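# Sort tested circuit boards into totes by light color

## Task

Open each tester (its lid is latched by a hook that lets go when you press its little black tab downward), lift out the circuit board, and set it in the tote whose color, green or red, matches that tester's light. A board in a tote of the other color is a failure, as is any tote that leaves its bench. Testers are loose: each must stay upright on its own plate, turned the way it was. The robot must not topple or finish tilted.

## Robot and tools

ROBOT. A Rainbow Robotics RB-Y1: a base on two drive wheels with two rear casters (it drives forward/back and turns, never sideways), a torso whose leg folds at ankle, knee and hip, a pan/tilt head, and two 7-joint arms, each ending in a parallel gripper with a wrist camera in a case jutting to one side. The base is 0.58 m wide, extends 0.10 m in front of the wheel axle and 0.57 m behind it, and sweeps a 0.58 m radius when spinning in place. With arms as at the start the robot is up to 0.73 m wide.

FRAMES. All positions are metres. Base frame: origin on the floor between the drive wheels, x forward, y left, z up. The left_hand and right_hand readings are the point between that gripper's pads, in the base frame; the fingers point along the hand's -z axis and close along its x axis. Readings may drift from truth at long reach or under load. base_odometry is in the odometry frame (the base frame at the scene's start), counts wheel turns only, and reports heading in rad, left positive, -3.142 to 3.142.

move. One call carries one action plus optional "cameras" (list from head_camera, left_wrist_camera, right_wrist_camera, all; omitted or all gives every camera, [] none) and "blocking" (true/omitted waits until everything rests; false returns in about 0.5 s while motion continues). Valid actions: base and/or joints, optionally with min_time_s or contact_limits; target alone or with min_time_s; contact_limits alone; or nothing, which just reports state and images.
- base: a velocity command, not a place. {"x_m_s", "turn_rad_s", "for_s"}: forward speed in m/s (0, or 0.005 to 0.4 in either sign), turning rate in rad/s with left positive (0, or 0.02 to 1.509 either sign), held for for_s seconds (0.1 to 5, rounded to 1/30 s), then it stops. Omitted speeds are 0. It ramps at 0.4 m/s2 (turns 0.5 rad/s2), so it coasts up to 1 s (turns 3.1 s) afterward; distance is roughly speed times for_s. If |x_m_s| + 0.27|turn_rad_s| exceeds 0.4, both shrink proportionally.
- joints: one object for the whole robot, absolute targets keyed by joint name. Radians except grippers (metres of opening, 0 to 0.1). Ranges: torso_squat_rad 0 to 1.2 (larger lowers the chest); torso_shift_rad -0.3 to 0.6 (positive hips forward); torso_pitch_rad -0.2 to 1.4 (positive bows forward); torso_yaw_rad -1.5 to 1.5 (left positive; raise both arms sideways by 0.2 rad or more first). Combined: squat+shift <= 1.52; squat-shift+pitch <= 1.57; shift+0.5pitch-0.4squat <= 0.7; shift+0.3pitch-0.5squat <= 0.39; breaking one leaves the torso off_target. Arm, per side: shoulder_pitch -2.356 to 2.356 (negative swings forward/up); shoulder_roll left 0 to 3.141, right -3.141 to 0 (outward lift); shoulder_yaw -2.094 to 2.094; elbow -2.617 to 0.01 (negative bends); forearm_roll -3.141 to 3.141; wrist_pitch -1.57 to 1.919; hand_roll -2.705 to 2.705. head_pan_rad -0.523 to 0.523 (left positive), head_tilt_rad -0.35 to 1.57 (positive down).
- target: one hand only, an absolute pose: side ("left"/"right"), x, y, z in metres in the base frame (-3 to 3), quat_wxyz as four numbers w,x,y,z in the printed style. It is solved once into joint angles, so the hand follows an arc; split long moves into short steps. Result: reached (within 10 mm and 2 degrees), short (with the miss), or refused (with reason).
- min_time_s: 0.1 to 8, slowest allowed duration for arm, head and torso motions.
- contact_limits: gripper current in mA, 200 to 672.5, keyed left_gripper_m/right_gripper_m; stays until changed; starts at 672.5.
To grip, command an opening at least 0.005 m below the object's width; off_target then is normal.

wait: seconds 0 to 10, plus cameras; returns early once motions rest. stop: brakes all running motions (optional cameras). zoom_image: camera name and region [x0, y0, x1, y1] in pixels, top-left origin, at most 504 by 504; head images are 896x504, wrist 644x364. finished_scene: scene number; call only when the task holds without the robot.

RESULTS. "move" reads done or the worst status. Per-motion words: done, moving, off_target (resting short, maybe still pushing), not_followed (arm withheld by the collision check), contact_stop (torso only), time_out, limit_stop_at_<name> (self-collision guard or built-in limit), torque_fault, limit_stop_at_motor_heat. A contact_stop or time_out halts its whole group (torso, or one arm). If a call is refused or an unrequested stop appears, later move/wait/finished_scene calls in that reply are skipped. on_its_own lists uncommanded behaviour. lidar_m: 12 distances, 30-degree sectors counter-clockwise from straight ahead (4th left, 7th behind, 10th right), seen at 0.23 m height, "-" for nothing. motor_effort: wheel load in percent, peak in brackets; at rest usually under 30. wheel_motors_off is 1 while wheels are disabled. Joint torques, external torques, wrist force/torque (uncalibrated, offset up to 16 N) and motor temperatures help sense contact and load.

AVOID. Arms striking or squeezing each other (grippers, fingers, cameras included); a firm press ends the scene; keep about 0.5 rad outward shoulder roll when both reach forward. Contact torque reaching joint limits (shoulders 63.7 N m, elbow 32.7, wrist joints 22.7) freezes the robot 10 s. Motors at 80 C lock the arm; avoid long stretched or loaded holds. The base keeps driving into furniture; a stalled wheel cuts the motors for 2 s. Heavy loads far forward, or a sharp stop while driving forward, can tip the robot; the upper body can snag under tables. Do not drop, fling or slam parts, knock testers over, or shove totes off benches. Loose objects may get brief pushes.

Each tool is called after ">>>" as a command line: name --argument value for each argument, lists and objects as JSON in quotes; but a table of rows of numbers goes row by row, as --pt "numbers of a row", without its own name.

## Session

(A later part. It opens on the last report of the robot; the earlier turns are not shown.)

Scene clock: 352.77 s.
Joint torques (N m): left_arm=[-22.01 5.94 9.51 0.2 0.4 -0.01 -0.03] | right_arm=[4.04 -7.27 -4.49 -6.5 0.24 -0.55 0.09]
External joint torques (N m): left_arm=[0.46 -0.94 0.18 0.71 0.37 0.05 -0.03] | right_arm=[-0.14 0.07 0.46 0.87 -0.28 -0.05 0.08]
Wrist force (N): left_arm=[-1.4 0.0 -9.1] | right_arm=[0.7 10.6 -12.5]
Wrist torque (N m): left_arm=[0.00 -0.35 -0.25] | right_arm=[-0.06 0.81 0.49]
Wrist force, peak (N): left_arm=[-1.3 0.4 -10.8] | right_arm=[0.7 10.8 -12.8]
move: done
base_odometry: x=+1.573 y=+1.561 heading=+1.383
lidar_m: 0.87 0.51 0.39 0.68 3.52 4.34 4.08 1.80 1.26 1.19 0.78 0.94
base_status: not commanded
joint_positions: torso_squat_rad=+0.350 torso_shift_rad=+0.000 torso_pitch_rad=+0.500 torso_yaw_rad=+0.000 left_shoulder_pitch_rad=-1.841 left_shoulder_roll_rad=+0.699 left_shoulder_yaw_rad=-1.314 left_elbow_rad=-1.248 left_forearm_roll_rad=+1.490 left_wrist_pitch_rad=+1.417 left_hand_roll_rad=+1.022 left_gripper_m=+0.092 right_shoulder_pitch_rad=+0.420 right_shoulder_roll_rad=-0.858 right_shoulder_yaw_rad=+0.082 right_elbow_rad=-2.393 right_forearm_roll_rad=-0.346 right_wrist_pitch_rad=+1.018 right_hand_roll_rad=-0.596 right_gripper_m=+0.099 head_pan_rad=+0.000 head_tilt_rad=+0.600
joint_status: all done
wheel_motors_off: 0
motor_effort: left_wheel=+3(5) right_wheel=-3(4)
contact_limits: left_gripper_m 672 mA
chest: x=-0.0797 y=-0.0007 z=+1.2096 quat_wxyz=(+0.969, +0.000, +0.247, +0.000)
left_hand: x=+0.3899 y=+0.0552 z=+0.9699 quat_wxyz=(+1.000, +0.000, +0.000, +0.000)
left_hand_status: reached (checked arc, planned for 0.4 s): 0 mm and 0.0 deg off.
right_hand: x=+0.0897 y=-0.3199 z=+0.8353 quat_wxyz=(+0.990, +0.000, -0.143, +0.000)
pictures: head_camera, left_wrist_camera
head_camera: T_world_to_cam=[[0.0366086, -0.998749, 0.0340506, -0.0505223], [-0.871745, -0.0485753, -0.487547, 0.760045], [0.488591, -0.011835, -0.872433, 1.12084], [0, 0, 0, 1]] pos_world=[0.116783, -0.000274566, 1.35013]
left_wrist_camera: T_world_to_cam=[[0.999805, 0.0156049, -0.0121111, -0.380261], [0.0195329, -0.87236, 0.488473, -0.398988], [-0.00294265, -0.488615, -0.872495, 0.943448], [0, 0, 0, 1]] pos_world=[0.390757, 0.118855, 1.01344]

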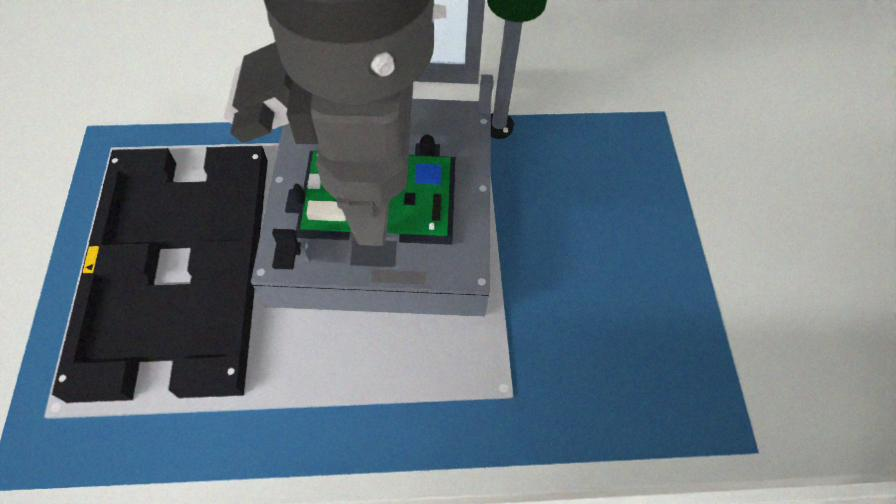

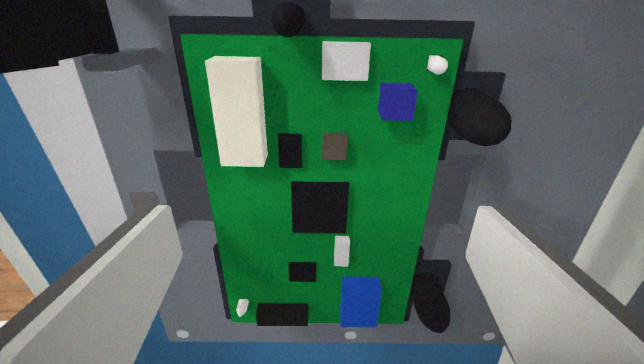

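>>> move --joints '{"left_gripper_m":0.097}' --cameras '[]'

>>> move --target '{"side":"left","x":0.389,"y":0.056,"z":0.947,"quat_wxyz":[1,0,0,0]}' --cameras '["left_wrist_camera","head_camera"]'

>>> zoom_image --camera "head_camera" --region '[240, 60, 520, 340]'

Scene clock: 362.00 s.
Joint torques (N m): left_arm=[-22.15 5.86 9.7 0.22 0.36 -0.01 -0.06] | right_arm=[4.01 -7.45 -4.79 -6.43 0.27 -0.6 0.04]
External joint torques (N m): left_arm=[0.31 -1.02 0.37 0.73 0.33 0.05 -0.06] | right_arm=[-0.17 -0.11 0.16 0.94 -0.24 -0.09 0.03]
Wrist force (N): left_arm=[-1.3 0.3 -9.0] | right_arm=[0.5 10.7 -12.4]
Wrist torque (N m): left_arm=[-0.03 -0.33 -0.23] | right_arm=[-0.06 0.76 0.51]
Wrist force, peak (N): left_arm=[-1.4 0.2 -9.5] | right_arm=[0.3 11.1 -12.8]
move: done
base_odometry: x=+1.573 y=+1.561 heading=+1.383
lidar_m: 0.87 0.51 0.39 0.68 3.51 4.35 4.08 1.81 1.26 1.19 0.77 0.93
base_status: not commanded
joint_positions: torso_squat_rad=+0.350 torso_shift_rad=+0.000 torso_pitch_rad=+0.500 torso_yaw_rad=+0.000 left_shoulder_pitch_rad=-1.841 left_shoulder_roll_rad=+0.699 left_shoulder_yaw_rad=-1.314 left_elbow_rad=-1.248 left_forearm_roll_rad=+1.490 left_wrist_pitch_rad=+1.417 left_hand_roll_rad=+1.022 left_gripper_m=+0.097 right_shoulder_pitch_rad=+0.420 right_shoulder_roll_rad=-0.858 right_shoulder_yaw_rad=+0.082 right_elbow_rad=-2.393 right_forearm_roll_rad=-0.346 right_wrist_pitch_rad=+1.018 right_hand_roll_rad=-0.596 right_gripper_m=+0.099 head_pan_rad=+0.000 head_tilt_rad=+0.600
joint_status: all done
wheel_motors_off: 0
motor_effort: left_wheel=+3(5) right_wheel=-3(4)
contact_limits: left_gripper_m 672 mA
chest: x=-0.0797 y=-0.0007 z=+1.2096 quat_wxyz=(+0.969, +0.000, +0.247, +0.000)
left_hand: x=+0.3899 y=+0.0552 z=+0.9699 quat_wxyz=(+1.000, +0.000, +0.000, +0.000)
right_hand: x=+0.0897 y=-0.3199 z=+0.8353 quat_wxyz=(+0.990, +0.000, -0.143, +0.000)

Scene clock: 362.60 s.
Joint torques (N m): left_arm=[-21.23 5.55 8.91 0.19 0.19 -0.14 -0.02] | right_arm=[3.92 -7.58 -4.4 -6.41 0.19 -0.56 0.07]
External joint torques (N m): left_arm=[1.17 -1.24 -0.23 0.85 0.16 -0.09 -0.02] | right_arm=[-0.26 -0.24 0.54 0.96 -0.33 -0.05 0.05]
Wrist force (N): left_arm=[-1.2 0.1 -8.9] | right_arm=[0.5 10.9 -12.7]
Wrist torque (N m): left_arm=[-0.03 -0.34 -0.25] | right_arm=[-0.09 0.77 0.50]
Wrist force, peak (N): left_arm=[-1.8 0.8 -10.4] | right_arm=[0.8 10.7 -12.9]
move: done
base_odometry: x=+1.573 y=+1.561 heading=+1.383
lidar_m: 0.87 0.51 0.40 0.67 3.52 4.35 4.07 1.81 1.27 1.19 0.78 0.93
base_status: not commanded
joint_positions: torso_squat_rad=+0.350 torso_shift_rad=+0.000 torso_pitch_rad=+0.500 torso_yaw_rad=+0.000 left_shoulder_pitch_rad=-1.805 left_shoulder_roll_rad=+0.677 left_shoulder_yaw_rad=-1.332 left_elbow_rad=-1.222 left_forearm_roll_rad=+1.465 left_wrist_pitch_rad=+1.375 left_hand_roll_rad=+1.012 left_gripper_m=+0.097 right_shoulder_pitch_rad=+0.420 right_shoulder_roll_rad=-0.858 right_shoulder_yaw_rad=+0.082 right_elbow_rad=-2.393 right_forearm_roll_rad=-0.346 right_wrist_pitch_rad=+1.018 right_hand_roll_rad=-0.596 right_gripper_m=+0.099 head_pan_rad=+0.000 head_tilt_rad=+0.600
joint_status: all done
wheel_motors_off: 0
motor_effort: left_wheel=+3(5) right_wheel=-3(5)
contact_limits: left_gripper_m 672 mA
chest: x=-0.0797 y=-0.0007 z=+1.2096 quat_wxyz=(+0.969, +0.000, +0.247, +0.000)
left_hand: x=+0.3890 y=+0.0561 z=+0.9471 quat_wxyz=(+1.000, +0.000, +0.000, +0.000)
left_hand_status: reached (checked arc, planned for 0.2 s): 0 mm and 0.0 deg off.
right_hand: x=+0.0897 y=-0.3199 z=+0.8353 quat_wxyz=(+0.990, +0.000, -0.143, +0.000)
pictures: head_camera, left_wrist_camera
head_camera: T_world_to_cam=[[0.0366116, -0.998749, 0.0340522, -0.0506248], [-0.871744, -0.0485788, -0.487547, 0.76004], [0.488591, -0.011835, -0.872433, 1.12084], [0, 0, 0, 1]] pos_world=[0.116783, -0.000374553, 1.35013]
left_wrist_camera: T_world_to_cam=[[0.999805, 0.015557, -0.0121988, -0.37956], [0.0195339, -0.872361, 0.488472, -0.386998], [-0.00304264, -0.488615, -0.872494, 0.923944], [0, 0, 0, 1]] pos_world=[0.389856, 0.119755, 0.990543]

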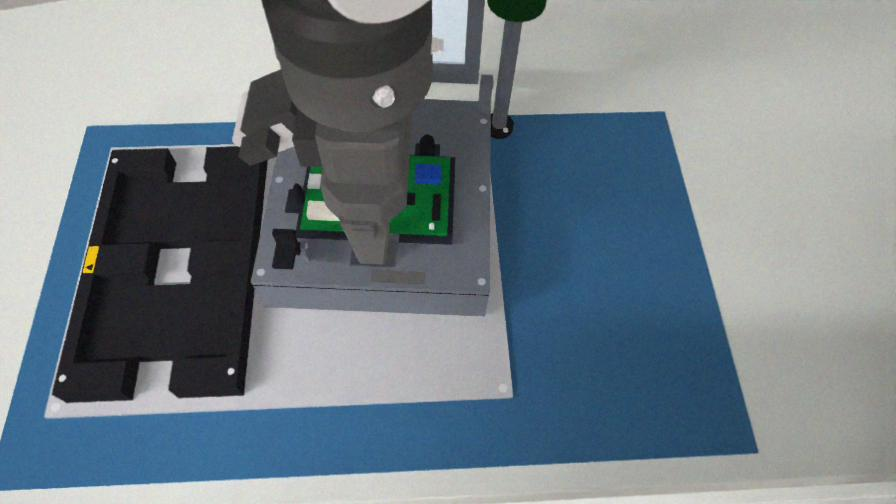

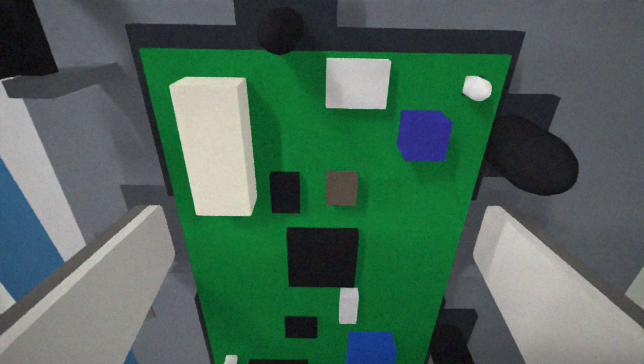

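Scaled by 1.800 (camera's finer frame: 1280x720).

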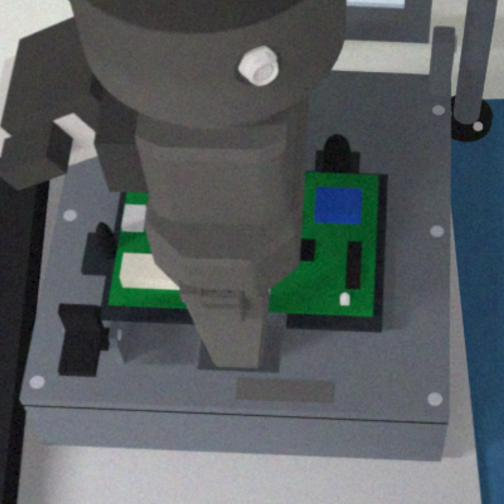

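>>> move --target '{"side":"left","x":0.389,"y":0.056,"z":0.935,"quat_wxyz":[1,0,0,0]}' --cameras '["left_wrist_camera"]'

>>> move --contact_limits '{"left_gripper_m":350}' --joints '{"left_gripper_m":0.06}' --cameras '["left_wrist_camera"]'

Scene clock: 370.77 s.
Joint torques (N m): left_arm=[-21.6 6.05 8.29 0.59 -0.15 -0.41 -0.08] | right_arm=[3.96 -7.41 -4.65 -6.41 0.2 -0.57 0.04]
External joint torques (N m): left_arm=[0.77 -0.67 -0.73 1.32 -0.18 -0.35 -0.08] | right_arm=[-0.22 -0.07 0.29 0.97 -0.32 -0.07 0.03]
Wrist force (N): left_arm=[-4.0 0.6 -8.2] | right_arm=[0.5 10.7 -12.5]
Wrist torque (N m): left_arm=[-0.07 -0.37 -0.25] | right_arm=[-0.09 0.76 0.51]
Wrist force, peak (N): left_arm=[-20.0 3.2 15.6] | right_arm=[0.4 10.9 -12.7]
move: done
base_odometry: x=+1.573 y=+1.561 heading=+1.383
lidar_m: 0.87 0.50 0.40 0.68 3.52 4.35 4.08 1.82 1.26 1.19 0.77 0.94
base_status: not commanded
joint_positions: torso_squat_rad=+0.350 torso_shift_rad=+0.000 torso_pitch_rad=+0.500 torso_yaw_rad=+0.000 left_shoulder_pitch_rad=-1.788 left_shoulder_roll_rad=+0.664 left_shoulder_yaw_rad=-1.341 left_elbow_rad=-1.204 left_forearm_roll_rad=+1.454 left_wrist_pitch_rad=+1.354 left_hand_roll_rad=+1.005 left_gripper_m=+0.097 right_shoulder_pitch_rad=+0.420 right_shoulder_roll_rad=-0.858 right_shoulder_yaw_rad=+0.082 right_elbow_rad=-2.393 right_forearm_roll_rad=-0.346 right_wrist_pitch_rad=+1.018 right_hand_roll_rad=-0.596 right_gripper_m=+0.099 head_pan_rad=+0.000 head_tilt_rad=+0.600
joint_status: all done
wheel_motors_off: 0
motor_effort: left_wheel=+4(13) right_wheel=-2(5)
contact_limits: left_gripper_m 672 mA
chest: x=-0.0797 y=-0.0007 z=+1.2096 quat_wxyz=(+0.969, +0.000, +0.247, +0.000)
left_hand: x=+0.3886 y=+0.0561 z=+0.9354 quat_wxyz=(+1.000, +0.000, +0.000, +0.000)
left_hand_status: reached (checked arc, planned for 0.2 s): 1 mm and 0.0 deg off.
right_hand: x=+0.0897 y=-0.3199 z=+0.8353 quat_wxyz=(+0.990, +0.000, -0.143, +0.000)
left_wrist_camera: T_world_to_cam=[[0.999812, 0.015109, -0.0121838, -0.379266], [0.019136, -0.872327, 0.488548, -0.381249], [-0.0032468, -0.488689, -0.872452, 0.913868], [0, 0, 0, 1]] pos_world=[0.389457, 0.119754, 0.978943]

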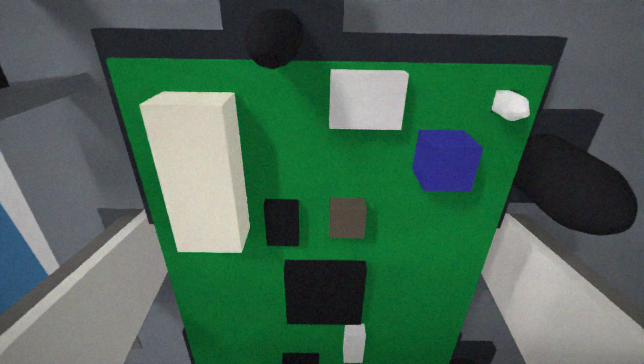

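Scene clock: 371.67 s.
Joint torques (N m): left_arm=[-21.37 6.04 8.35 0.25 -0.09 -0.41 -0.16] | right_arm=[3.94 -7.28 -4.68 -6.44 0.21 -0.53 0.01]
External joint torques (N m): left_arm=[1 -0.68 -0.67 0.98 -0.12 -0.36 -0.16] | right_arm=[-0.23 0.06 0.26 0.93 -0.3 -0.02 -0.01]
Wrist force (N): left_arm=[-4.3 0.3 -8.9] | right_arm=[0.4 10.9 -12.5]
Wrist torque (N m): left_arm=[-0.04 -0.39 -0.36] | right_arm=[-0.10 0.75 0.52]
Wrist force, peak (N): left_arm=[-4.0 0.4 -9.5] | right_arm=[0.5 10.9 -12.8]
move: off_target
base_odometry: x=+1.573 y=+1.561 heading=+1.383
lidar_m: 0.87 0.51 0.39 0.67 3.52 4.35 4.08 1.81 1.27 1.19 0.78 0.94
base_status: not commanded
joint_positions: torso_squat_rad=+0.350 torso_shift_rad=+0.000 torso_pitch_rad=+0.500 torso_yaw_rad=+0.000 left_shoulder_pitch_rad=-1.788 left_shoulder_roll_rad=+0.664 left_shoulder_yaw_rad=-1.341 left_elbow_rad=-1.204 left_forearm_roll_rad=+1.454 left_wrist_pitch_rad=+1.354 left_hand_roll_rad=+1.005 left_gripper_m=+0.071 right_shoulder_pitch_rad=+0.420 right_shoulder_roll_rad=-0.858 right_shoulder_yaw_rad=+0.082 right_elbow_rad=-2.393 right_forearm_roll_rad=-0.346 right_wrist_pitch_rad=+1.018 right_hand_roll_rad=-0.596 right_gripper_m=+0.099 head_pan_rad=+0.000 head_tilt_rad=+0.600
joint_status: left_gripper_m off_target (ended at +0.071, target +0.060)
wheel_motors_off: 0
motor_effort: left_wheel=+5(5) right_wheel=-2(5)
contact_limits: left_gripper_m 350 mA
chest: x=-0.0797 y=-0.0007 z=+1.2096 quat_wxyz=(+0.969, +0.000, +0.247, +0.000)
left_hand: x=+0.3886 y=+0.0561 z=+0.9354 quat_wxyz=(+1.000, +0.000, +0.000, +0.000)
right_hand: x=+0.0897 y=-0.3199 z=+0.8353 quat_wxyz=(+0.990, +0.000, -0.143, +0.000)
left_wrist_camera: T_world_to_cam=[[0.99981, 0.0151967, -0.0122318, -0.379228], [0.019236, -0.872325, 0.488547, -0.381287], [-0.00324577, -0.48869, -0.872452, 0.913867], [0, 0, 0, 1]] pos_world=[0.389457, 0.119754, 0.978943]

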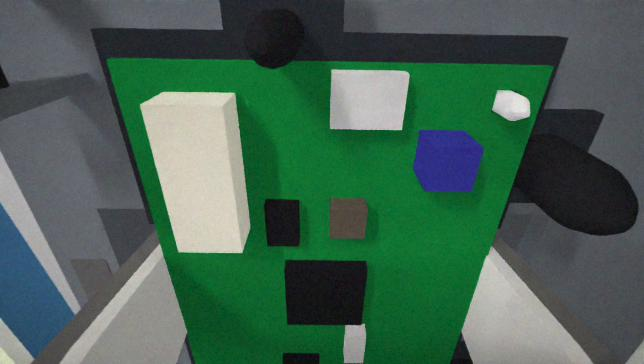

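>>> move --target '{"side":"left","x":0.389,"y":0.056,"z":0.95,"quat_wxyz":[1,0,0,0]}' --min_time_s 1

>>> zoom_image --camera "head_camera" --region '[240, 60, 520, 340]'

Scene clock: 377.63 s.
Joint torques (N m): left_arm=[-22.21 8.02 10.48 -1.32 0.44 0.36 0.5] | right_arm=[3.77 -7.44 -4.4 -6.32 0.19 -0.49 0.03]
External joint torques (N m): left_arm=[0.2 1.22 1.33 -0.67 0.41 0.41 0.5] | right_arm=[-0.4 -0.1 0.55 1.05 -0.33 0.02 0.01]
Wrist force (N): left_arm=[-1.4 0.0 -9.4] | right_arm=[0.4 10.6 -12.6]
Wrist torque (N m): left_arm=[-0.02 -0.36 -0.23] | right_arm=[-0.04 0.76 0.52]
Wrist force, peak (N): left_arm=[-1.2 -1.2 -11.5] | right_arm=[0.5 11.0 -13.0]
move: done
base_odometry: x=+1.573 y=+1.561 heading=+1.383
lidar_m: 0.87 0.51 0.39 0.67 3.51 4.35 4.08 1.81 1.26 1.19 0.77 0.94
base_status: not commanded
joint_positions: torso_squat_rad=+0.350 torso_shift_rad=+0.000 torso_pitch_rad=+0.500 torso_yaw_rad=+0.000 left_shoulder_pitch_rad=-1.809 left_shoulder_roll_rad=+0.679 left_shoulder_yaw_rad=-1.331 left_elbow_rad=-1.224 left_forearm_roll_rad=+1.468 left_wrist_pitch_rad=+1.380 left_hand_roll_rad=+1.012 left_gripper_m=+0.071 right_shoulder_pitch_rad=+0.420 right_shoulder_roll_rad=-0.858 right_shoulder_yaw_rad=+0.082 right_elbow_rad=-2.393 right_forearm_roll_rad=-0.346 right_wrist_pitch_rad=+1.018 right_hand_roll_rad=-0.596 right_gripper_m=+0.099 head_pan_rad=+0.000 head_tilt_rad=+0.600
joint_status: all done
wheel_motors_off: 0
motor_effort: left_wheel=+3(5) right_wheel=-4(5)
contact_limits: left_gripper_m 350 mA
chest: x=-0.0797 y=-0.0007 z=+1.2096 quat_wxyz=(+0.969, +0.000, +0.247, +0.000)
left_hand: x=+0.3891 y=+0.0559 z=+0.9494 quat_wxyz=(+1.000, +0.000, +0.000, +0.000)
left_hand_status: reached (checked arc, planned for 1.0 s): 1 mm and 0.0 deg off.
right_hand: x=+0.0897 y=-0.3199 z=+0.8353 quat_wxyz=(+0.990, +0.000, -0.143, +0.000)
pictures: head_camera, left_wrist_camera, right_wrist_camera
head_camera: T_world_to_cam=[[0.0366096, -0.998749, 0.0340511, -0.0506265], [-0.871745, -0.0485764, -0.487547, 0.760089], [0.488591, -0.011835, -0.872433, 1.12093], [0, 0, 0, 1]] pos_world=[0.116783, -0.000374562, 1.35023]
left_wrist_camera: T_world_to_cam=[[0.99981, 0.0148761, -0.0126145, -0.379133], [0.0191412, -0.872593, 0.488073, -0.387807], [-0.00374671, -0.488222, -0.872711, 0.926249], [0, 0, 0, 1]] pos_world=[0.389955, 0.119457, 0.992843]
right_wrist_camera: T_world_to_cam=[[-0.954099, 0.0199422, -0.298826, 0.344022], [-0.115582, 0.895964, 0.428824, -0.0280333], [0.276289, 0.44368, -0.852533, 0.900953], [0, 0, 0, 1]] pos_world=[0.0760676, -0.381478, 0.882916]

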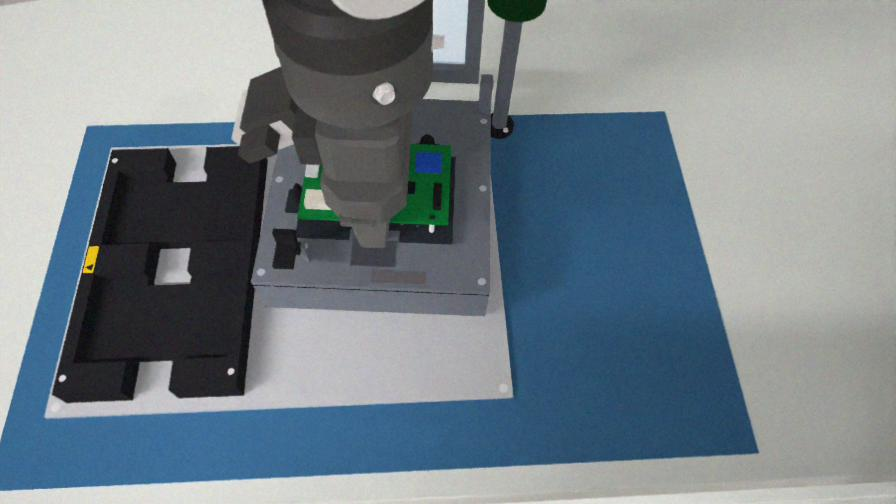

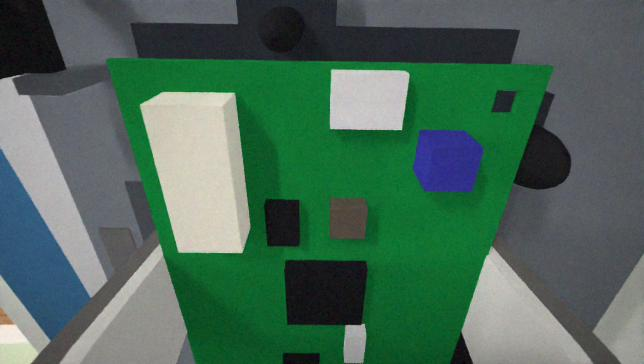

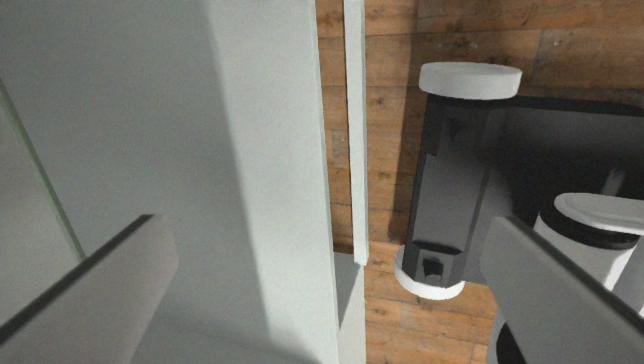

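Scaled by 1.800 (camera's finer frame: 1280x720).

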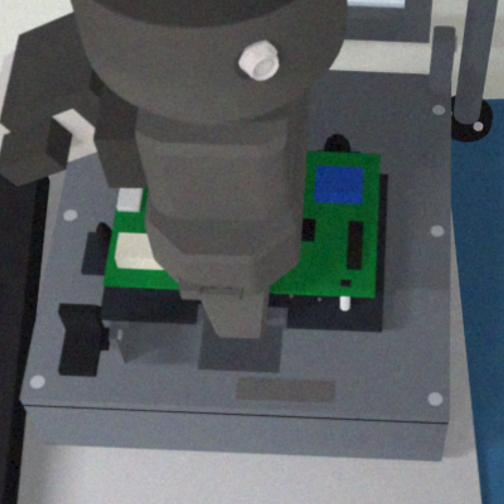

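>>> move --contact_limits '{"left_gripper_m":672}' --cameras '[]'

>>> move --target '{"side":"left","x":0.37,"y":0.06,"z":1.09,"quat_wxyz":[1,0,0,0]}' --min_time_s 1.5 --cameras '[]'

>>> move --base '{"x_m_s":-0.2,"for_s":2.5}' --cameras '["head_camera"]'

>>> move --target '{"side":"left","x":0.28,"y":0.12,"z":1.12,"quat_wxyz":[1,0,0,0]}' --min_time_s 1.5 --cameras '[]'

>>> move --joints '{"torso_pitch_rad":0.2,"head_tilt_rad":0.5}' --cameras '["head_camera"]'

>>> zoom_image --camera "head_camera" --region '[200, 60, 560, 360]'

>>> move --base '{"turn_rad_s":0.522,"for_s":5}' --cameras '["head_camera"]'

Scene clock: 406.03 s.
Joint torques (N m): left_arm=[-22.18 8.01 10.37 -1.25 0.46 0.18 0.5] | right_arm=[3.77 -7.08 -4.5 -6.4 0.16 -0.57 -0.05]
External joint torques (N m): left_arm=[0.22 1.22 1.21 -0.6 0.43 0.23 0.5] | right_arm=[-0.41 0.26 0.44 0.97 -0.35 -0.07 -0.07]
Wrist force (N): left_arm=[-1.4 0.3 -9.5] | right_arm=[0.6 10.6 -12.4]
Wrist torque (N m): left_arm=[-0.05 -0.36 -0.24] | right_arm=[-0.05 0.78 0.50]
Wrist force, peak (N): left_arm=[-1.3 0.3 -9.8] | right_arm=[0.6 11.0 -12.8]
base_odometry: x=+1.573 y=+1.561 heading=+1.383
lidar_m: 0.87 0.51 0.40 0.68 3.52 4.35 4.08 1.80 1.26 1.19 0.77 0.93
base_status: not commanded
joint_positions: torso_squat_rad=+0.350 torso_shift_rad=+0.000 torso_pitch_rad=+0.500 torso_yaw_rad=+0.000 left_shoulder_pitch_rad=-1.809 left_shoulder_roll_rad=+0.679 left_shoulder_yaw_rad=-1.331 left_elbow_rad=-1.224 left_forearm_roll_rad=+1.468 left_wrist_pitch_rad=+1.380 left_hand_roll_rad=+1.012 left_gripper_m=+0.071 right_shoulder_pitch_rad=+0.420 right_shoulder_roll_rad=-0.858 right_shoulder_yaw_rad=+0.082 right_elbow_rad=-2.393 right_forearm_roll_rad=-0.346 right_wrist_pitch_rad=+1.018 right_hand_roll_rad=-0.596 right_gripper_m=+0.099 head_pan_rad=+0.000 head_tilt_rad=+0.600
joint_status: not commanded
wheel_motors_off: 0
motor_effort: left_wheel=+5(5) right_wheel=-3(4)
contact_limits: left_gripper_m 672 mA
chest: x=-0.0797 y=-0.0007 z=+1.2096 quat_wxyz=(+0.969, +0.000, +0.247, +0.000)
left_hand: x=+0.3891 y=+0.0559 z=+0.9494 quat_wxyz=(+1.000, +0.000, +0.000, +0.000)
right_hand: x=+0.0897 y=-0.3199 z=+0.8353 quat_wxyz=(+0.990, +0.000, -0.143, +0.000)

Scene clock: 407.87 s.
Joint torques (N m): left_arm=[-20.9 7.62 10.98 -0.1 0.3 0.16 0.32] | right_arm=[3.83 -7.62 -4.47 -6.44 0.27 -0.64 0.04]
External joint torques (N m): left_arm=[0.71 0.75 1.01 -0.59 0.26 0.21 0.32] | right_arm=[-0.34 -0.28 0.48 0.93 -0.25 -0.14 0.02]
Wrist force (N): left_arm=[-1.5 -0.1 -9.8] | right_arm=[0.3 10.4 -12.6]
Wrist torque (N m): left_arm=[0.01 -0.38 -0.25] | right_arm=[-0.04 0.73 0.51]
Wrist force, peak (N): left_arm=[-1.4 -0.1 -10.0] | right_arm=[0.5 10.7 -13.1]
move: done
base_odometry: x=+1.573 y=+1.561 heading=+1.383
lidar_m: 0.87 0.51 0.39 0.68 3.52 4.35 4.08 1.80 1.27 1.19 0.77 0.94
base_status: not commanded
joint_positions: torso_squat_rad=+0.350 torso_shift_rad=+0.000 torso_pitch_rad=+0.500 torso_yaw_rad=+0.000 left_shoulder_pitch_rad=-2.017 left_shoulder_roll_rad=+0.836 left_shoulder_yaw_rad=-1.212 left_elbow_rad=-1.425 left_forearm_roll_rad=+1.636 left_wrist_pitch_rad=+1.633 left_hand_roll_rad=+1.112 left_gripper_m=+0.071 right_shoulder_pitch_rad=+0.420 right_shoulder_roll_rad=-0.858 right_shoulder_yaw_rad=+0.082 right_elbow_rad=-2.393 right_forearm_roll_rad=-0.346 right_wrist_pitch_rad=+1.018 right_hand_roll_rad=-0.596 right_gripper_m=+0.099 head_pan_rad=+0.000 head_tilt_rad=+0.600
joint_status: all done
wheel_motors_off: 0
motor_effort: left_wheel=+3(6) right_wheel=-2(5)
contact_limits: left_gripper_m 672 mA
chest: x=-0.0797 y=-0.0007 z=+1.2096 quat_wxyz=(+0.969, +0.000, +0.247, +0.000)
left_hand: x=+0.3703 y=+0.0598 z=+1.0891 quat_wxyz=(+1.000, +0.000, +0.000, -0.001)
left_hand_status: reached (checked arc, planned for 1.5 s): 1 mm and 0.1 deg off.
right_hand: x=+0.0897 y=-0.3199 z=+0.8353 quat_wxyz=(+0.990, +0.000, -0.143, +0.000)

Scene clock: 411.33 s.
Joint torques (N m): left_arm=[-20.49 7.76 10.73 0.27 0.23 0.15 0.35] | right_arm=[3.79 -7.45 -4.87 -6.38 0.2 -0.61 0.05]
External joint torques (N m): left_arm=[1.12 0.9 0.75 -0.22 0.2 0.2 0.35] | right_arm=[-0.38 -0.11 0.08 1 -0.32 -0.11 0.04]
Wrist force (N): left_arm=[-1.3 -0.1 -9.7] | right_arm=[0.4 10.5 -12.5]
Wrist torque (N m): left_arm=[-0.01 -0.36 -0.23] | right_arm=[-0.05 0.75 0.50]
Wrist force, peak (N): left_arm=[-1.5 -0.1 -10.1] | right_arm=[0.8 10.9 -13.0]
move: done
base_odometry: x=+1.480 y=+1.070 heading=+1.383
lidar_m: 1.36 0.77 0.95 2.56 3.49 3.80 3.58 1.84 1.29 1.22 1.07 1.05
base_status: done (sent for 2.5 of 2.5 s)
joint_positions: torso_squat_rad=+0.350 torso_shift_rad=+0.000 torso_pitch_rad=+0.500 torso_yaw_rad=+0.000 left_shoulder_pitch_rad=-2.017 left_shoulder_roll_rad=+0.836 left_shoulder_yaw_rad=-1.212 left_elbow_rad=-1.425 left_forearm_roll_rad=+1.636 left_wrist_pitch_rad=+1.633 left_hand_roll_rad=+1.112 left_gripper_m=+0.071 right_shoulder_pitch_rad=+0.420 right_shoulder_roll_rad=-0.858 right_shoulder_yaw_rad=+0.082 right_elbow_rad=-2.393 right_forearm_roll_rad=-0.346 right_wrist_pitch_rad=+1.018 right_hand_roll_rad=-0.596 right_gripper_m=+0.099 head_pan_rad=+0.000 head_tilt_rad=+0.600
joint_status: not commanded
wheel_motors_off: 0
motor_effort: left_wheel=+6(20) right_wheel=-3(24)
contact_limits: left_gripper_m 672 mA
chest: x=-0.0797 y=-0.0007 z=+1.2096 quat_wxyz=(+0.969, +0.000, +0.247, +0.000)
left_hand: x=+0.3704 y=+0.0598 z=+1.0892 quat_wxyz=(+1.000, +0.000, +0.000, -0.001)
right_hand: x=+0.0897 y=-0.3199 z=+0.8353 quat_wxyz=(+0.990, +0.000, -0.143, +0.000)
head_camera: T_world_to_cam=[[0.036607, -0.998749, 0.0340543, -0.0506268], [-0.871702, -0.0485768, -0.487623, 0.7601], [0.488667, -0.0118348, -0.87239, 1.12091], [0, 0, 0, 1]] pos_world=[0.116683, -0.00037456, 1.35024]

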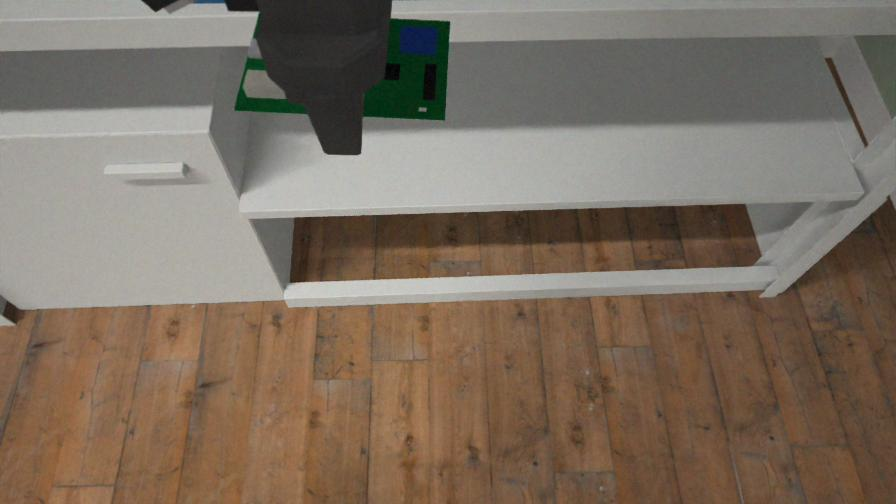

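Scene clock: 413.17 s.
Joint torques (N m): left_arm=[-14.83 6.5 10.73 1.24 0.29 0.11 0.26] | right_arm=[3.78 -7.2 -4.69 -6.31 0.1 -0.52 0.02]
External joint torques (N m): left_arm=[1.95 0.69 0.92 -0.32 0.24 0.14 0.26] | right_arm=[-0.39 0.14 0.26 1.06 -0.41 -0.01 0.01]
Wrist force (N): left_arm=[-1.4 0.3 -9.9] | right_arm=[0.4 10.6 -12.6]
Wrist torque (N m): left_arm=[-0.02 -0.37 -0.21] | right_arm=[-0.06 0.76 0.50]
Wrist force, peak (N): left_arm=[-1.5 -0.1 -10.1] | right_arm=[0.6 11.0 -12.7]
move: done
base_odometry: x=+1.480 y=+1.070 heading=+1.383
lidar_m: 1.36 0.77 0.95 2.55 3.48 3.82 3.58 1.84 1.29 1.22 1.07 1.05
base_status: not commanded
joint_positions: torso_squat_rad=+0.350 torso_shift_rad=+0.000 torso_pitch_rad=+0.500 torso_yaw_rad=+0.000 left_shoulder_pitch_rad=-1.975 left_shoulder_roll_rad=+1.179 left_shoulder_yaw_rad=-1.124 left_elbow_rad=-1.980 left_forearm_roll_rad=+1.765 left_wrist_pitch_rad=+1.653 left_hand_roll_rad=+1.344 left_gripper_m=+0.071 right_shoulder_pitch_rad=+0.420 right_shoulder_roll_rad=-0.858 right_shoulder_yaw_rad=+0.082 right_elbow_rad=-2.393 right_forearm_roll_rad=-0.346 right_wrist_pitch_rad=+1.018 right_hand_roll_rad=-0.596 right_gripper_m=+0.099 head_pan_rad=+0.000 head_tilt_rad=+0.600
joint_status: all done
wheel_motors_off: 0
motor_effort: left_wheel=+4(6) right_wheel=-3(4)
contact_limits: left_gripper_m 672 mA
chest: x=-0.0797 y=-0.0007 z=+1.2096 quat_wxyz=(+0.969, +0.000, +0.247, +0.000)
left_hand: x=+0.2799 y=+0.1199 z=+1.1200 quat_wxyz=(+1.000, +0.001, +0.001, +0.000)
left_hand_status: reached (checked arc, planned for 1.5 s): 0 mm and 0.2 deg off.
right_hand: x=+0.0897 y=-0.3199 z=+0.8353 quat_wxyz=(+0.990, +0.000, -0.143, +0.000)

Scene clock: 414.93 s.
Joint torques (N m): left_arm=[-14.72 5.62 9.66 3.17 -0.21 0 0.24] | right_arm=[-1.16 -8.76 -5.98 -6.55 0.58 -1 0.1]
External joint torques (N m): left_arm=[0.93 0.64 0.57 -0.67 0.3 0.17 0.26] | right_arm=[-0.34 0.29 0.58 1.19 -0.2 -0.03 0.07]
Wrist force (N): left_arm=[-3.3 0.5 -9.4] | right_arm=[-1.2 10.8 -11.6]
Wrist torque (N m): left_arm=[-0.05 -0.46 -0.19] | right_arm=[-0.08 0.67 0.50]
Wrist force, peak (N): left_arm=[-1.4 0.4 -10.3] | right_arm=[0.0 11.1 -12.8]
move: done
base_odometry: x=+1.480 y=+1.070 heading=+1.383
lidar_m: 1.37 0.77 0.94 2.54 3.49 3.81 3.59 1.84 1.29 1.21 1.08 1.05
base_status: not commanded
joint_positions: torso_squat_rad=+0.350 torso_shift_rad=+0.000 torso_pitch_rad=+0.200 torso_yaw_rad=+0.000 left_shoulder_pitch_rad=-1.975 left_shoulder_roll_rad=+1.179 left_shoulder_yaw_rad=-1.124 left_elbow_rad=-1.980 left_forearm_roll_rad=+1.765 left_wrist_pitch_rad=+1.653 left_hand_roll_rad=+1.344 left_gripper_m=+0.071 right_shoulder_pitch_rad=+0.420 right_shoulder_roll_rad=-0.858 right_shoulder_yaw_rad=+0.082 right_elbow_rad=-2.393 right_forearm_roll_rad=-0.346 right_wrist_pitch_rad=+1.018 right_hand_roll_rad=-0.596 right_gripper_m=+0.099 head_pan_rad=+0.000 head_tilt_rad=+0.500
joint_status: all done
wheel_motors_off: 0
motor_effort: left_wheel=+5(7) right_wheel=-3(4)
contact_limits: left_gripper_m 672 mA
chest: x=-0.1666 y=-0.0007 z=+1.2413 quat_wxyz=(+0.995, +0.000, +0.100, +0.000)
left_hand: x=+0.2034 y=+0.1198 z=+1.2619 quat_wxyz=(+0.989, +0.001, -0.148, +0.000)
right_hand: x=+0.1058 y=-0.3200 z=+0.9338 quat_wxyz=(+0.957, +0.000, -0.289, +0.000)
head_camera: T_world_to_cam=[[0.0201767, -0.998756, 0.0455898, -0.0657], [-0.613022, -0.0483803, -0.788583, 1.12439], [0.789808, -0.0120366, -0.613236, 0.900936], [0, 0, 0, 1]] pos_world=[-0.0209616, -0.000375609, 1.44216]

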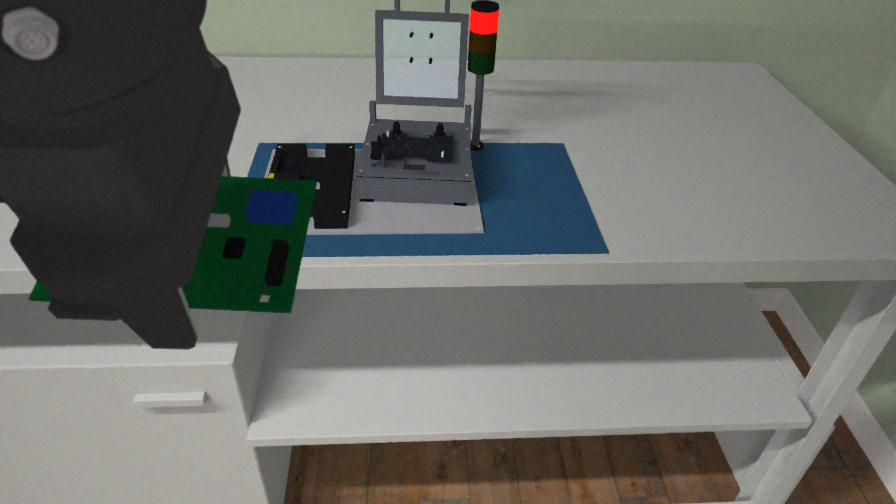

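Scaled by 1.400 (camera's finer frame: 1280x720).

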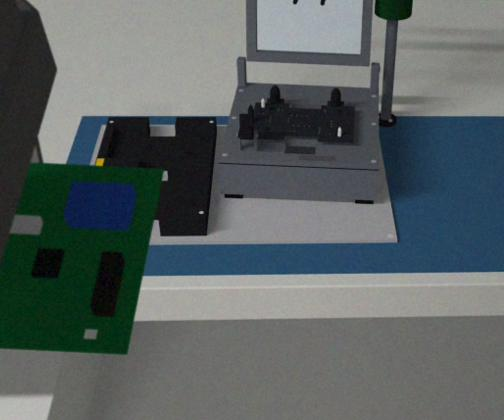

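Scene clock: 421.27 s.
Joint torques (N m): left_arm=[-14.45 5.63 9.51 3.23 -0.27 0.04 0.23] | right_arm=[-0.97 -8.78 -6.16 -6.76 0.5 -1.01 0.02]
External joint torques (N m): left_arm=[1.2 0.65 0.42 -0.61 0.24 0.21 0.25] | right_arm=[-0.15 0.27 0.4 0.99 -0.29 -0.05 -0.01]
Wrist force (N): left_arm=[-3.3 0.3 -9.6] | right_arm=[-1.1 10.7 -11.8]
Wrist torque (N m): left_arm=[-0.02 -0.46 -0.20] | right_arm=[-0.09 0.67 0.48]
Wrist force, peak (N): left_arm=[-3.3 0.2 -10.0] | right_arm=[-1.3 10.9 -12.0]
move: done
base_odometry: x=+1.480 y=+1.070 heading=-2.290
lidar_m: 3.81 3.58 1.84 1.27 1.19 1.22 1.05 1.40 0.81 0.97 2.55 3.49
base_status: done (sent for 5 of 5 s)
joint_positions: torso_squat_rad=+0.350 torso_shift_rad=+0.000 torso_pitch_rad=+0.200 torso_yaw_rad=+0.000 left_shoulder_pitch_rad=-1.975 left_shoulder_roll_rad=+1.179 left_shoulder_yaw_rad=-1.124 left_elbow_rad=-1.980 left_forearm_roll_rad=+1.765 left_wrist_pitch_rad=+1.653 left_hand_roll_rad=+1.344 left_gripper_m=+0.071 right_shoulder_pitch_rad=+0.420 right_shoulder_roll_rad=-0.858 right_shoulder_yaw_rad=+0.082 right_elbow_rad=-2.393 right_forearm_roll_rad=-0.346 right_wrist_pitch_rad=+1.018 right_hand_roll_rad=-0.596 right_gripper_m=+0.099 head_pan_rad=+0.000 head_tilt_rad=+0.500
joint_status: not commanded
wheel_motors_off: 0
motor_effort: left_wheel=+0(26) right_wheel=+2(29)
contact_limits: left_gripper_m 672 mA
chest: x=-0.1666 y=-0.0007 z=+1.2413 quat_wxyz=(+0.995, +0.000, +0.100, +0.000)
left_hand: x=+0.2035 y=+0.1198 z=+1.2619 quat_wxyz=(+0.989, +0.001, -0.148, +0.000)
right_hand: x=+0.1058 y=-0.3200 z=+0.9338 quat_wxyz=(+0.957, +0.000, -0.289, +0.000)
head_camera: T_world_to_cam=[[0.0201753, -0.998757, 0.0455881, -0.0656975], [-0.613022, -0.048378, -0.788583, 1.12439], [0.789808, -0.0120366, -0.613236, 0.900936], [0, 0, 0, 1]] pos_world=[-0.0209616, -0.000375617, 1.44216]

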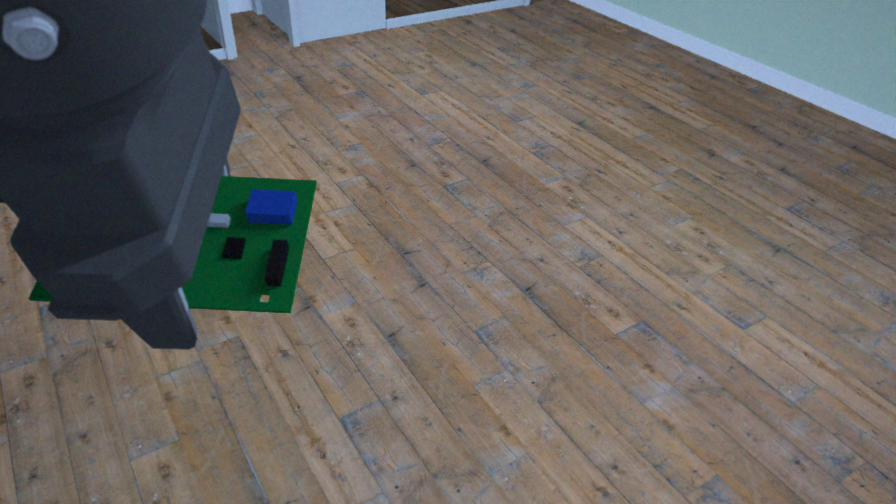

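>>> move --base '{"x_m_s":0.36,"for_s":5}' --joints '{"head_tilt_rad":0.15}' --cameras '["head_camera"]'

>>> move --base '{"x_m_s":0.3,"for_s":5}' --cameras '[]'

>>> move --base '{"turn_rad_s":0.3,"for_s":1.77}' --joints '{"head_tilt_rad":0.5}' --cameras '["head_camera"]'

Scene clock: 432.63 s.
Joint torques (N m): left_arm=[-14.71 5.77 9.23 3.43 -0.2 0.04 0.22] | right_arm=[-1.03 -8.84 -6.31 -6.78 0.43 -1.03 0.02]
External joint torques (N m): left_arm=[0.94 0.79 0.14 -0.4 0.32 0.21 0.24] | right_arm=[-0.21 0.21 0.25 0.96 -0.36 -0.06 -0.01]
Wrist force (N): left_arm=[-3.2 0.2 -9.6] | right_arm=[-1.1 10.8 -11.7]
Wrist torque (N m): left_arm=[-0.02 -0.45 -0.19] | right_arm=[-0.08 0.69 0.48]
Wrist force, peak (N): left_arm=[-3.0 0.0 -10.0] | right_arm=[-1.0 11.1 -12.2]
move: done
base_odometry: x=+0.294 y=-0.285 heading=-2.290
lidar_m: 2.25 2.07 2.41 2.34 2.20 2.25 2.84 2.18 2.70 2.54 2.40 2.44
base_status: done (sent for 5 of 5 s)
joint_positions: torso_squat_rad=+0.350 torso_shift_rad=+0.000 torso_pitch_rad=+0.200 torso_yaw_rad=+0.000 left_shoulder_pitch_rad=-1.975 left_shoulder_roll_rad=+1.179 left_shoulder_yaw_rad=-1.124 left_elbow_rad=-1.980 left_forearm_roll_rad=+1.765 left_wrist_pitch_rad=+1.653 left_hand_roll_rad=+1.344 left_gripper_m=+0.071 right_shoulder_pitch_rad=+0.420 right_shoulder_roll_rad=-0.858 right_shoulder_yaw_rad=+0.082 right_elbow_rad=-2.393 right_forearm_roll_rad=-0.346 right_wrist_pitch_rad=+1.018 right_hand_roll_rad=-0.596 right_gripper_m=+0.099 head_pan_rad=+0.000 head_tilt_rad=+0.150
joint_status: all done
wheel_motors_off: 0
motor_effort: left_wheel=+1(28) right_wheel=-3(30)
contact_limits: left_gripper_m 672 mA
chest: x=-0.1665 y=-0.0007 z=+1.2413 quat_wxyz=(+0.995, +0.000, +0.100, +0.000)
left_hand: x=+0.2035 y=+0.1198 z=+1.2618 quat_wxyz=(+0.989, +0.001, -0.148, +0.000)
right_hand: x=+0.1058 y=-0.3200 z=+0.9337 quat_wxyz=(+0.957, +0.000, -0.289, +0.000)
head_camera: T_world_to_cam=[[0.00298092, -0.998762, 0.0496448, -0.0733905], [-0.305627, -0.0481795, -0.950932, 1.38942], [0.952147, -0.0123381, -0.305392, 0.476686], [0, 0, 0, 1]] pos_world=[-0.0290127, -0.000476839, 1.47046]

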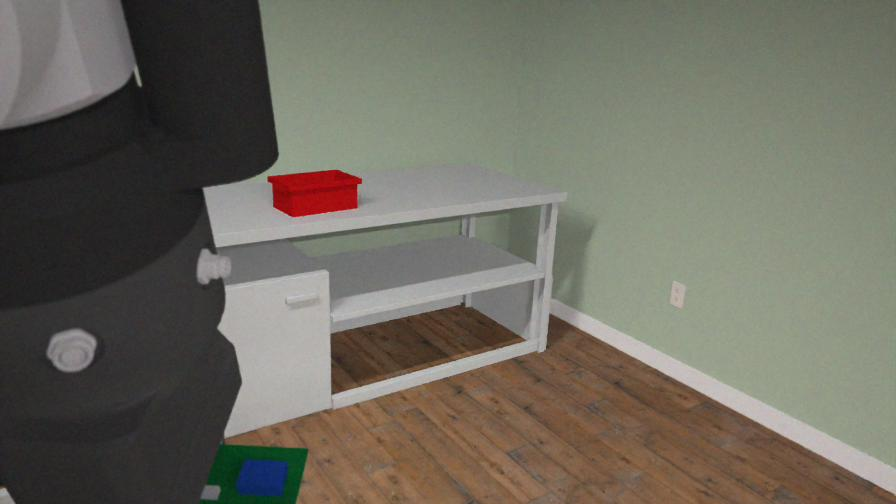

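Scene clock: 438.73 s.
Joint torques (N m): left_arm=[-14.71 5.56 9.34 3.48 -0.24 0.06 0.23] | right_arm=[-0.9 -9.04 -6.57 -6.57 0.46 -1.02 0.07]
External joint torques (N m): left_arm=[0.93 0.58 0.25 -0.35 0.28 0.23 0.24] | right_arm=[-0.08 0 0 1.17 -0.33 -0.05 0.04]
Wrist force (N): left_arm=[-3.3 0.3 -9.7] | right_arm=[-1.3 10.6 -11.7]
Wrist torque (N m): left_arm=[0.00 -0.44 -0.19] | right_arm=[-0.07 0.67 0.48]
Wrist force, peak (N): left_arm=[-3.1 0.3 -10.1] | right_arm=[-1.2 11.0 -12.0]
move: done
base_odometry: x=-0.694 y=-1.413 heading=-2.290
lidar_m: 1.58 0.87 0.90 1.24 2.56 3.11 3.68 3.52 2.43 1.66 1.56 1.44
base_status: done (sent for 5 of 5 s)
joint_positions: torso_squat_rad=+0.350 torso_shift_rad=+0.000 torso_pitch_rad=+0.200 torso_yaw_rad=+0.000 left_shoulder_pitch_rad=-1.975 left_shoulder_roll_rad=+1.179 left_shoulder_yaw_rad=-1.124 left_elbow_rad=-1.980 left_forearm_roll_rad=+1.765 left_wrist_pitch_rad=+1.653 left_hand_roll_rad=+1.344 left_gripper_m=+0.071 right_shoulder_pitch_rad=+0.420 right_shoulder_roll_rad=-0.858 right_shoulder_yaw_rad=+0.082 right_elbow_rad=-2.393 right_forearm_roll_rad=-0.346 right_wrist_pitch_rad=+1.018 right_hand_roll_rad=-0.596 right_gripper_m=+0.099 head_pan_rad=+0.000 head_tilt_rad=+0.150
joint_status: not commanded
wheel_motors_off: 0
motor_effort: left_wheel=-1(26) right_wheel=-3(19)
contact_limits: left_gripper_m 672 mA
chest: x=-0.1665 y=-0.0007 z=+1.2413 quat_wxyz=(+0.995, +0.000, +0.100, +0.000)
left_hand: x=+0.2035 y=+0.1198 z=+1.2618 quat_wxyz=(+0.989, +0.001, -0.148, +0.000)
right_hand: x=+0.1058 y=-0.3200 z=+0.9337 quat_wxyz=(+0.957, +0.000, -0.289, +0.000)

Scene clock: 441.47 s.
Joint torques (N m): left_arm=[-14.6 5.77 9.26 3.44 -0.24 0.05 0.29] | right_arm=[-1.2 -8.93 -6.18 -6.66 0.46 -1.01 0.08]
External joint torques (N m): left_arm=[1.05 0.79 0.17 -0.39 0.27 0.22 0.31] | right_arm=[-0.38 0.12 0.38 1.09 -0.33 -0.05 0.05]
Wrist force (N): left_arm=[-3.2 0.1 -9.5] | right_arm=[-0.9 10.7 -11.7]
Wrist torque (N m): left_arm=[0.01 -0.45 -0.19] | right_arm=[-0.08 0.71 0.49]
Wrist force, peak (N): left_arm=[-3.3 0.4 -9.9] | right_arm=[-1.2 10.9 -12.3]
move: done
base_odometry: x=-0.694 y=-1.413 heading=-1.760
lidar_m: 0.88 0.90 1.23 2.59 3.12 3.64 3.49 2.42 1.67 1.58 1.44 1.59
base_status: done (sent for 1.77 of 1.77 s)
joint_positions: torso_squat_rad=+0.350 torso_shift_rad=+0.000 torso_pitch_rad=+0.200 torso_yaw_rad=+0.000 left_shoulder_pitch_rad=-1.975 left_shoulder_roll_rad=+1.179 left_shoulder_yaw_rad=-1.124 left_elbow_rad=-1.980 left_forearm_roll_rad=+1.765 left_wrist_pitch_rad=+1.653 left_hand_roll_rad=+1.344 left_gripper_m=+0.071 right_shoulder_pitch_rad=+0.420 right_shoulder_roll_rad=-0.858 right_shoulder_yaw_rad=+0.082 right_elbow_rad=-2.393 right_forearm_roll_rad=-0.346 right_wrist_pitch_rad=+1.018 right_hand_roll_rad=-0.596 right_gripper_m=+0.099 head_pan_rad=+0.000 head_tilt_rad=+0.500
joint_status: all done
wheel_motors_off: 0
motor_effort: left_wheel=+0(27) right_wheel=+2(26)
contact_limits: left_gripper_m 672 mA
chest: x=-0.1665 y=-0.0007 z=+1.2413 quat_wxyz=(+0.995, +0.000, +0.100, +0.000)
left_hand: x=+0.2035 y=+0.1198 z=+1.2618 quat_wxyz=(+0.989, +0.001, -0.148, +0.000)
right_hand: x=+0.1058 y=-0.3200 z=+0.9337 quat_wxyz=(+0.957, +0.000, -0.289, +0.000)
head_camera: T_world_to_cam=[[0.0201813, -0.998757, 0.0455848, -0.0656947], [-0.613133, -0.0483775, -0.788497, 1.12433], [0.789722, -0.0120367, -0.613347, 0.901014], [0, 0, 0, 1]] pos_world=[-0.0208613, -0.00037562, 1.44216]

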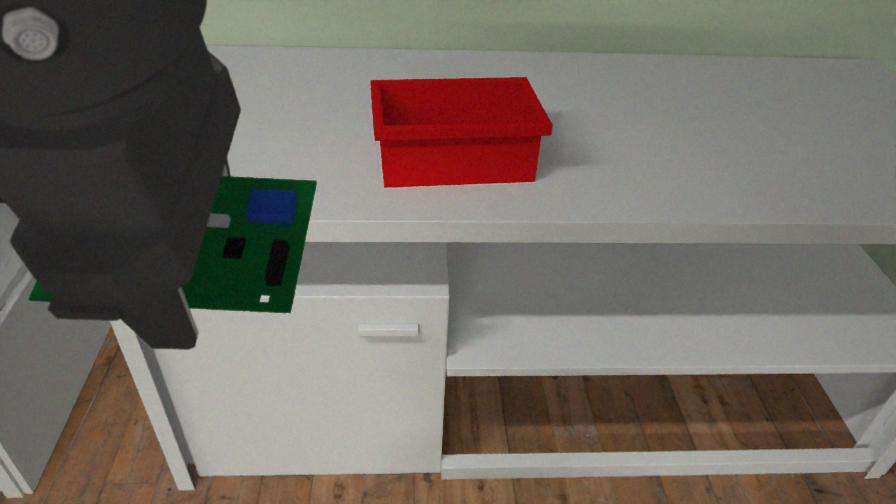

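>>> move --base '{"x_m_s":0.2,"for_s":2.1}' --cameras '["head_camera"]'

>>> move --joints '{"torso_pitch_rad":0.5,"head_tilt_rad":0.4}' --cameras '["head_camera","left_wrist_camera"]'

Scene clock: 451.03 s.
Joint torques (N m): left_arm=[-14.81 5.53 9.17 3.46 -0.22 0.03 0.27] | right_arm=[-0.77 -8.88 -6.19 -6.65 0.51 -0.91 0.05]
External joint torques (N m): left_arm=[0.83 0.55 0.08 -0.38 0.3 0.2 0.28] | right_arm=[0.05 0.17 0.37 1.09 -0.28 0.06 0.02]
Wrist force (N): left_arm=[-3.2 0.2 -9.5] | right_arm=[-1.3 11.0 -11.9]
Wrist torque (N m): left_arm=[-0.01 -0.45 -0.20] | right_arm=[-0.12 0.65 0.49]
Wrist force, peak (N): left_arm=[-3.1 0.1 -10.0] | right_arm=[-1.3 10.9 -12.0]
move: done
base_odometry: x=-0.773 y=-1.826 heading=-1.760
lidar_m: 0.46 0.47 0.62 2.11 3.12 4.09 3.91 2.39 1.65 1.55 1.21 1.18
base_status: done (sent for 2.1 of 2.1 s)
joint_positions: torso_squat_rad=+0.350 torso_shift_rad=+0.000 torso_pitch_rad=+0.200 torso_yaw_rad=+0.000 left_shoulder_pitch_rad=-1.975 left_shoulder_roll_rad=+1.179 left_shoulder_yaw_rad=-1.124 left_elbow_rad=-1.980 left_forearm_roll_rad=+1.765 left_wrist_pitch_rad=+1.653 left_hand_roll_rad=+1.344 left_gripper_m=+0.071 right_shoulder_pitch_rad=+0.420 right_shoulder_roll_rad=-0.858 right_shoulder_yaw_rad=+0.082 right_elbow_rad=-2.393 right_forearm_roll_rad=-0.346 right_wrist_pitch_rad=+1.018 right_hand_roll_rad=-0.596 right_gripper_m=+0.099 head_pan_rad=+0.000 head_tilt_rad=+0.500
joint_status: not commanded
wheel_motors_off: 0
motor_effort: left_wheel=+0(26) right_wheel=-2(29)
contact_limits: left_gripper_m 672 mA
chest: x=-0.1665 y=-0.0007 z=+1.2413 quat_wxyz=(+0.995, +0.000, +0.100, +0.000)
left_hand: x=+0.2036 y=+0.1198 z=+1.2618 quat_wxyz=(+0.989, +0.001, -0.148, +0.000)
right_hand: x=+0.1058 y=-0.3200 z=+0.9337 quat_wxyz=(+0.957, +0.000, -0.289, +0.000)
head_camera: T_world_to_cam=[[0.0201857, -0.998757, 0.0455838, -0.0656906], [-0.613195, -0.0483784, -0.788449, 1.12424], [0.789674, -0.0120364, -0.613409, 0.900962], [0, 0, 0, 1]] pos_world=[-0.0207612, -0.000375616, 1.44206]

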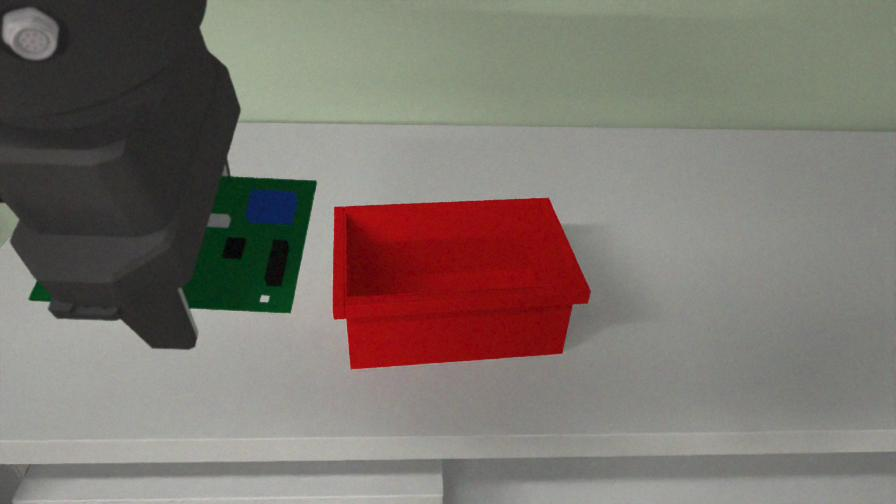

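Scene clock: 452.87 s.
Joint torques (N m): left_arm=[-15.78 6.1 9.87 1.35 0.23 0.03 0.24] | right_arm=[3.99 -7.25 -4.7 -6.35 0.15 -0.55 0.05]
External joint torques (N m): left_arm=[1 0.29 0.06 -0.21 0.18 0.07 0.24] | right_arm=[-0.19 0.09 0.25 1.03 -0.37 -0.04 0.03]
Wrist force (N): left_arm=[-1.5 0.1 -9.8] | right_arm=[0.4 10.7 -12.3]
Wrist torque (N m): left_arm=[-0.01 -0.38 -0.22] | right_arm=[-0.07 0.76 0.50]
Wrist force, peak (N): left_arm=[-1.2 0.3 -10.3] | right_arm=[0.7 10.8 -13.0]
move: done
base_odometry: x=-0.773 y=-1.826 heading=-1.760
lidar_m: 0.45 0.47 0.62 2.11 3.12 4.09 3.91 2.39 1.65 1.55 1.21 1.18
base_status: not commanded
joint_positions: torso_squat_rad=+0.350 torso_shift_rad=+0.000 torso_pitch_rad=+0.500 torso_yaw_rad=+0.000 left_shoulder_pitch_rad=-1.975 left_shoulder_roll_rad=+1.179 left_shoulder_yaw_rad=-1.124 left_elbow_rad=-1.980 left_forearm_roll_rad=+1.765 left_wrist_pitch_rad=+1.653 left_hand_roll_rad=+1.344 left_gripper_m=+0.071 right_shoulder_pitch_rad=+0.420 right_shoulder_roll_rad=-0.858 right_shoulder_yaw_rad=+0.082 right_elbow_rad=-2.393 right_forearm_roll_rad=-0.346 right_wrist_pitch_rad=+1.018 right_hand_roll_rad=-0.596 right_gripper_m=+0.099 head_pan_rad=+0.000 head_tilt_rad=+0.400
joint_status: all done
wheel_motors_off: 0
motor_effort: left_wheel=+1(4) right_wheel=-2(4)
contact_limits: left_gripper_m 672 mA
chest: x=-0.0797 y=-0.0007 z=+1.2096 quat_wxyz=(+0.969, +0.000, +0.247, +0.000)
left_hand: x=+0.2799 y=+0.1199 z=+1.1199 quat_wxyz=(+1.000, +0.001, +0.001, +0.000)
right_hand: x=+0.0897 y=-0.3199 z=+0.8353 quat_wxyz=(+0.990, +0.000, -0.143, +0.000)
head_camera: T_world_to_cam=[[0.0289037, -0.998758, 0.0405899, -0.0593235], [-0.757595, -0.0483786, -0.65093, 0.980625], [0.652085, -0.0119364, -0.758052, 0.957841], [0, 0, 0, 1]] pos_world=[0.120037, -0.00037545, 1.36682]
left_wrist_camera: T_world_to_cam=[[0.999784, 0.0146005, -0.0148126, -0.266323], [0.0199625, -0.873536, 0.48635, -0.411181], [-0.00583837, -0.486541, -0.873638, 1.10734], [0, 0, 0, 1]] pos_world=[0.280939, 0.183471, 1.16344]

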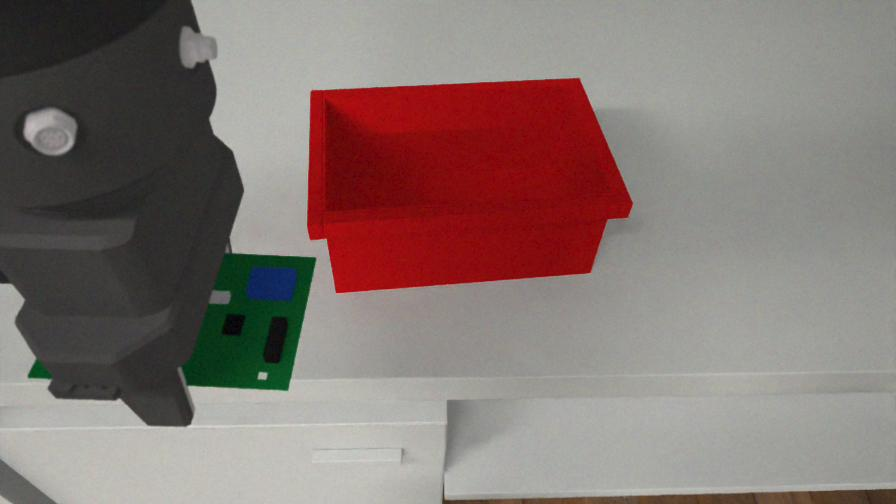

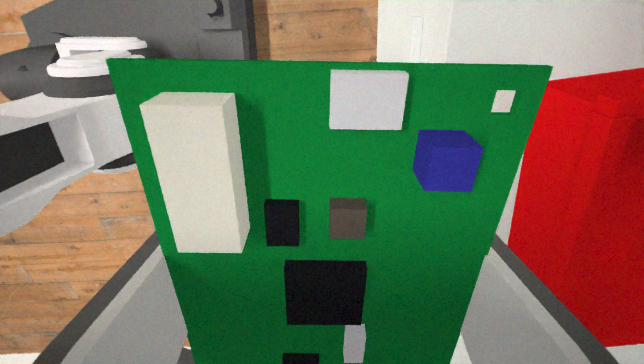

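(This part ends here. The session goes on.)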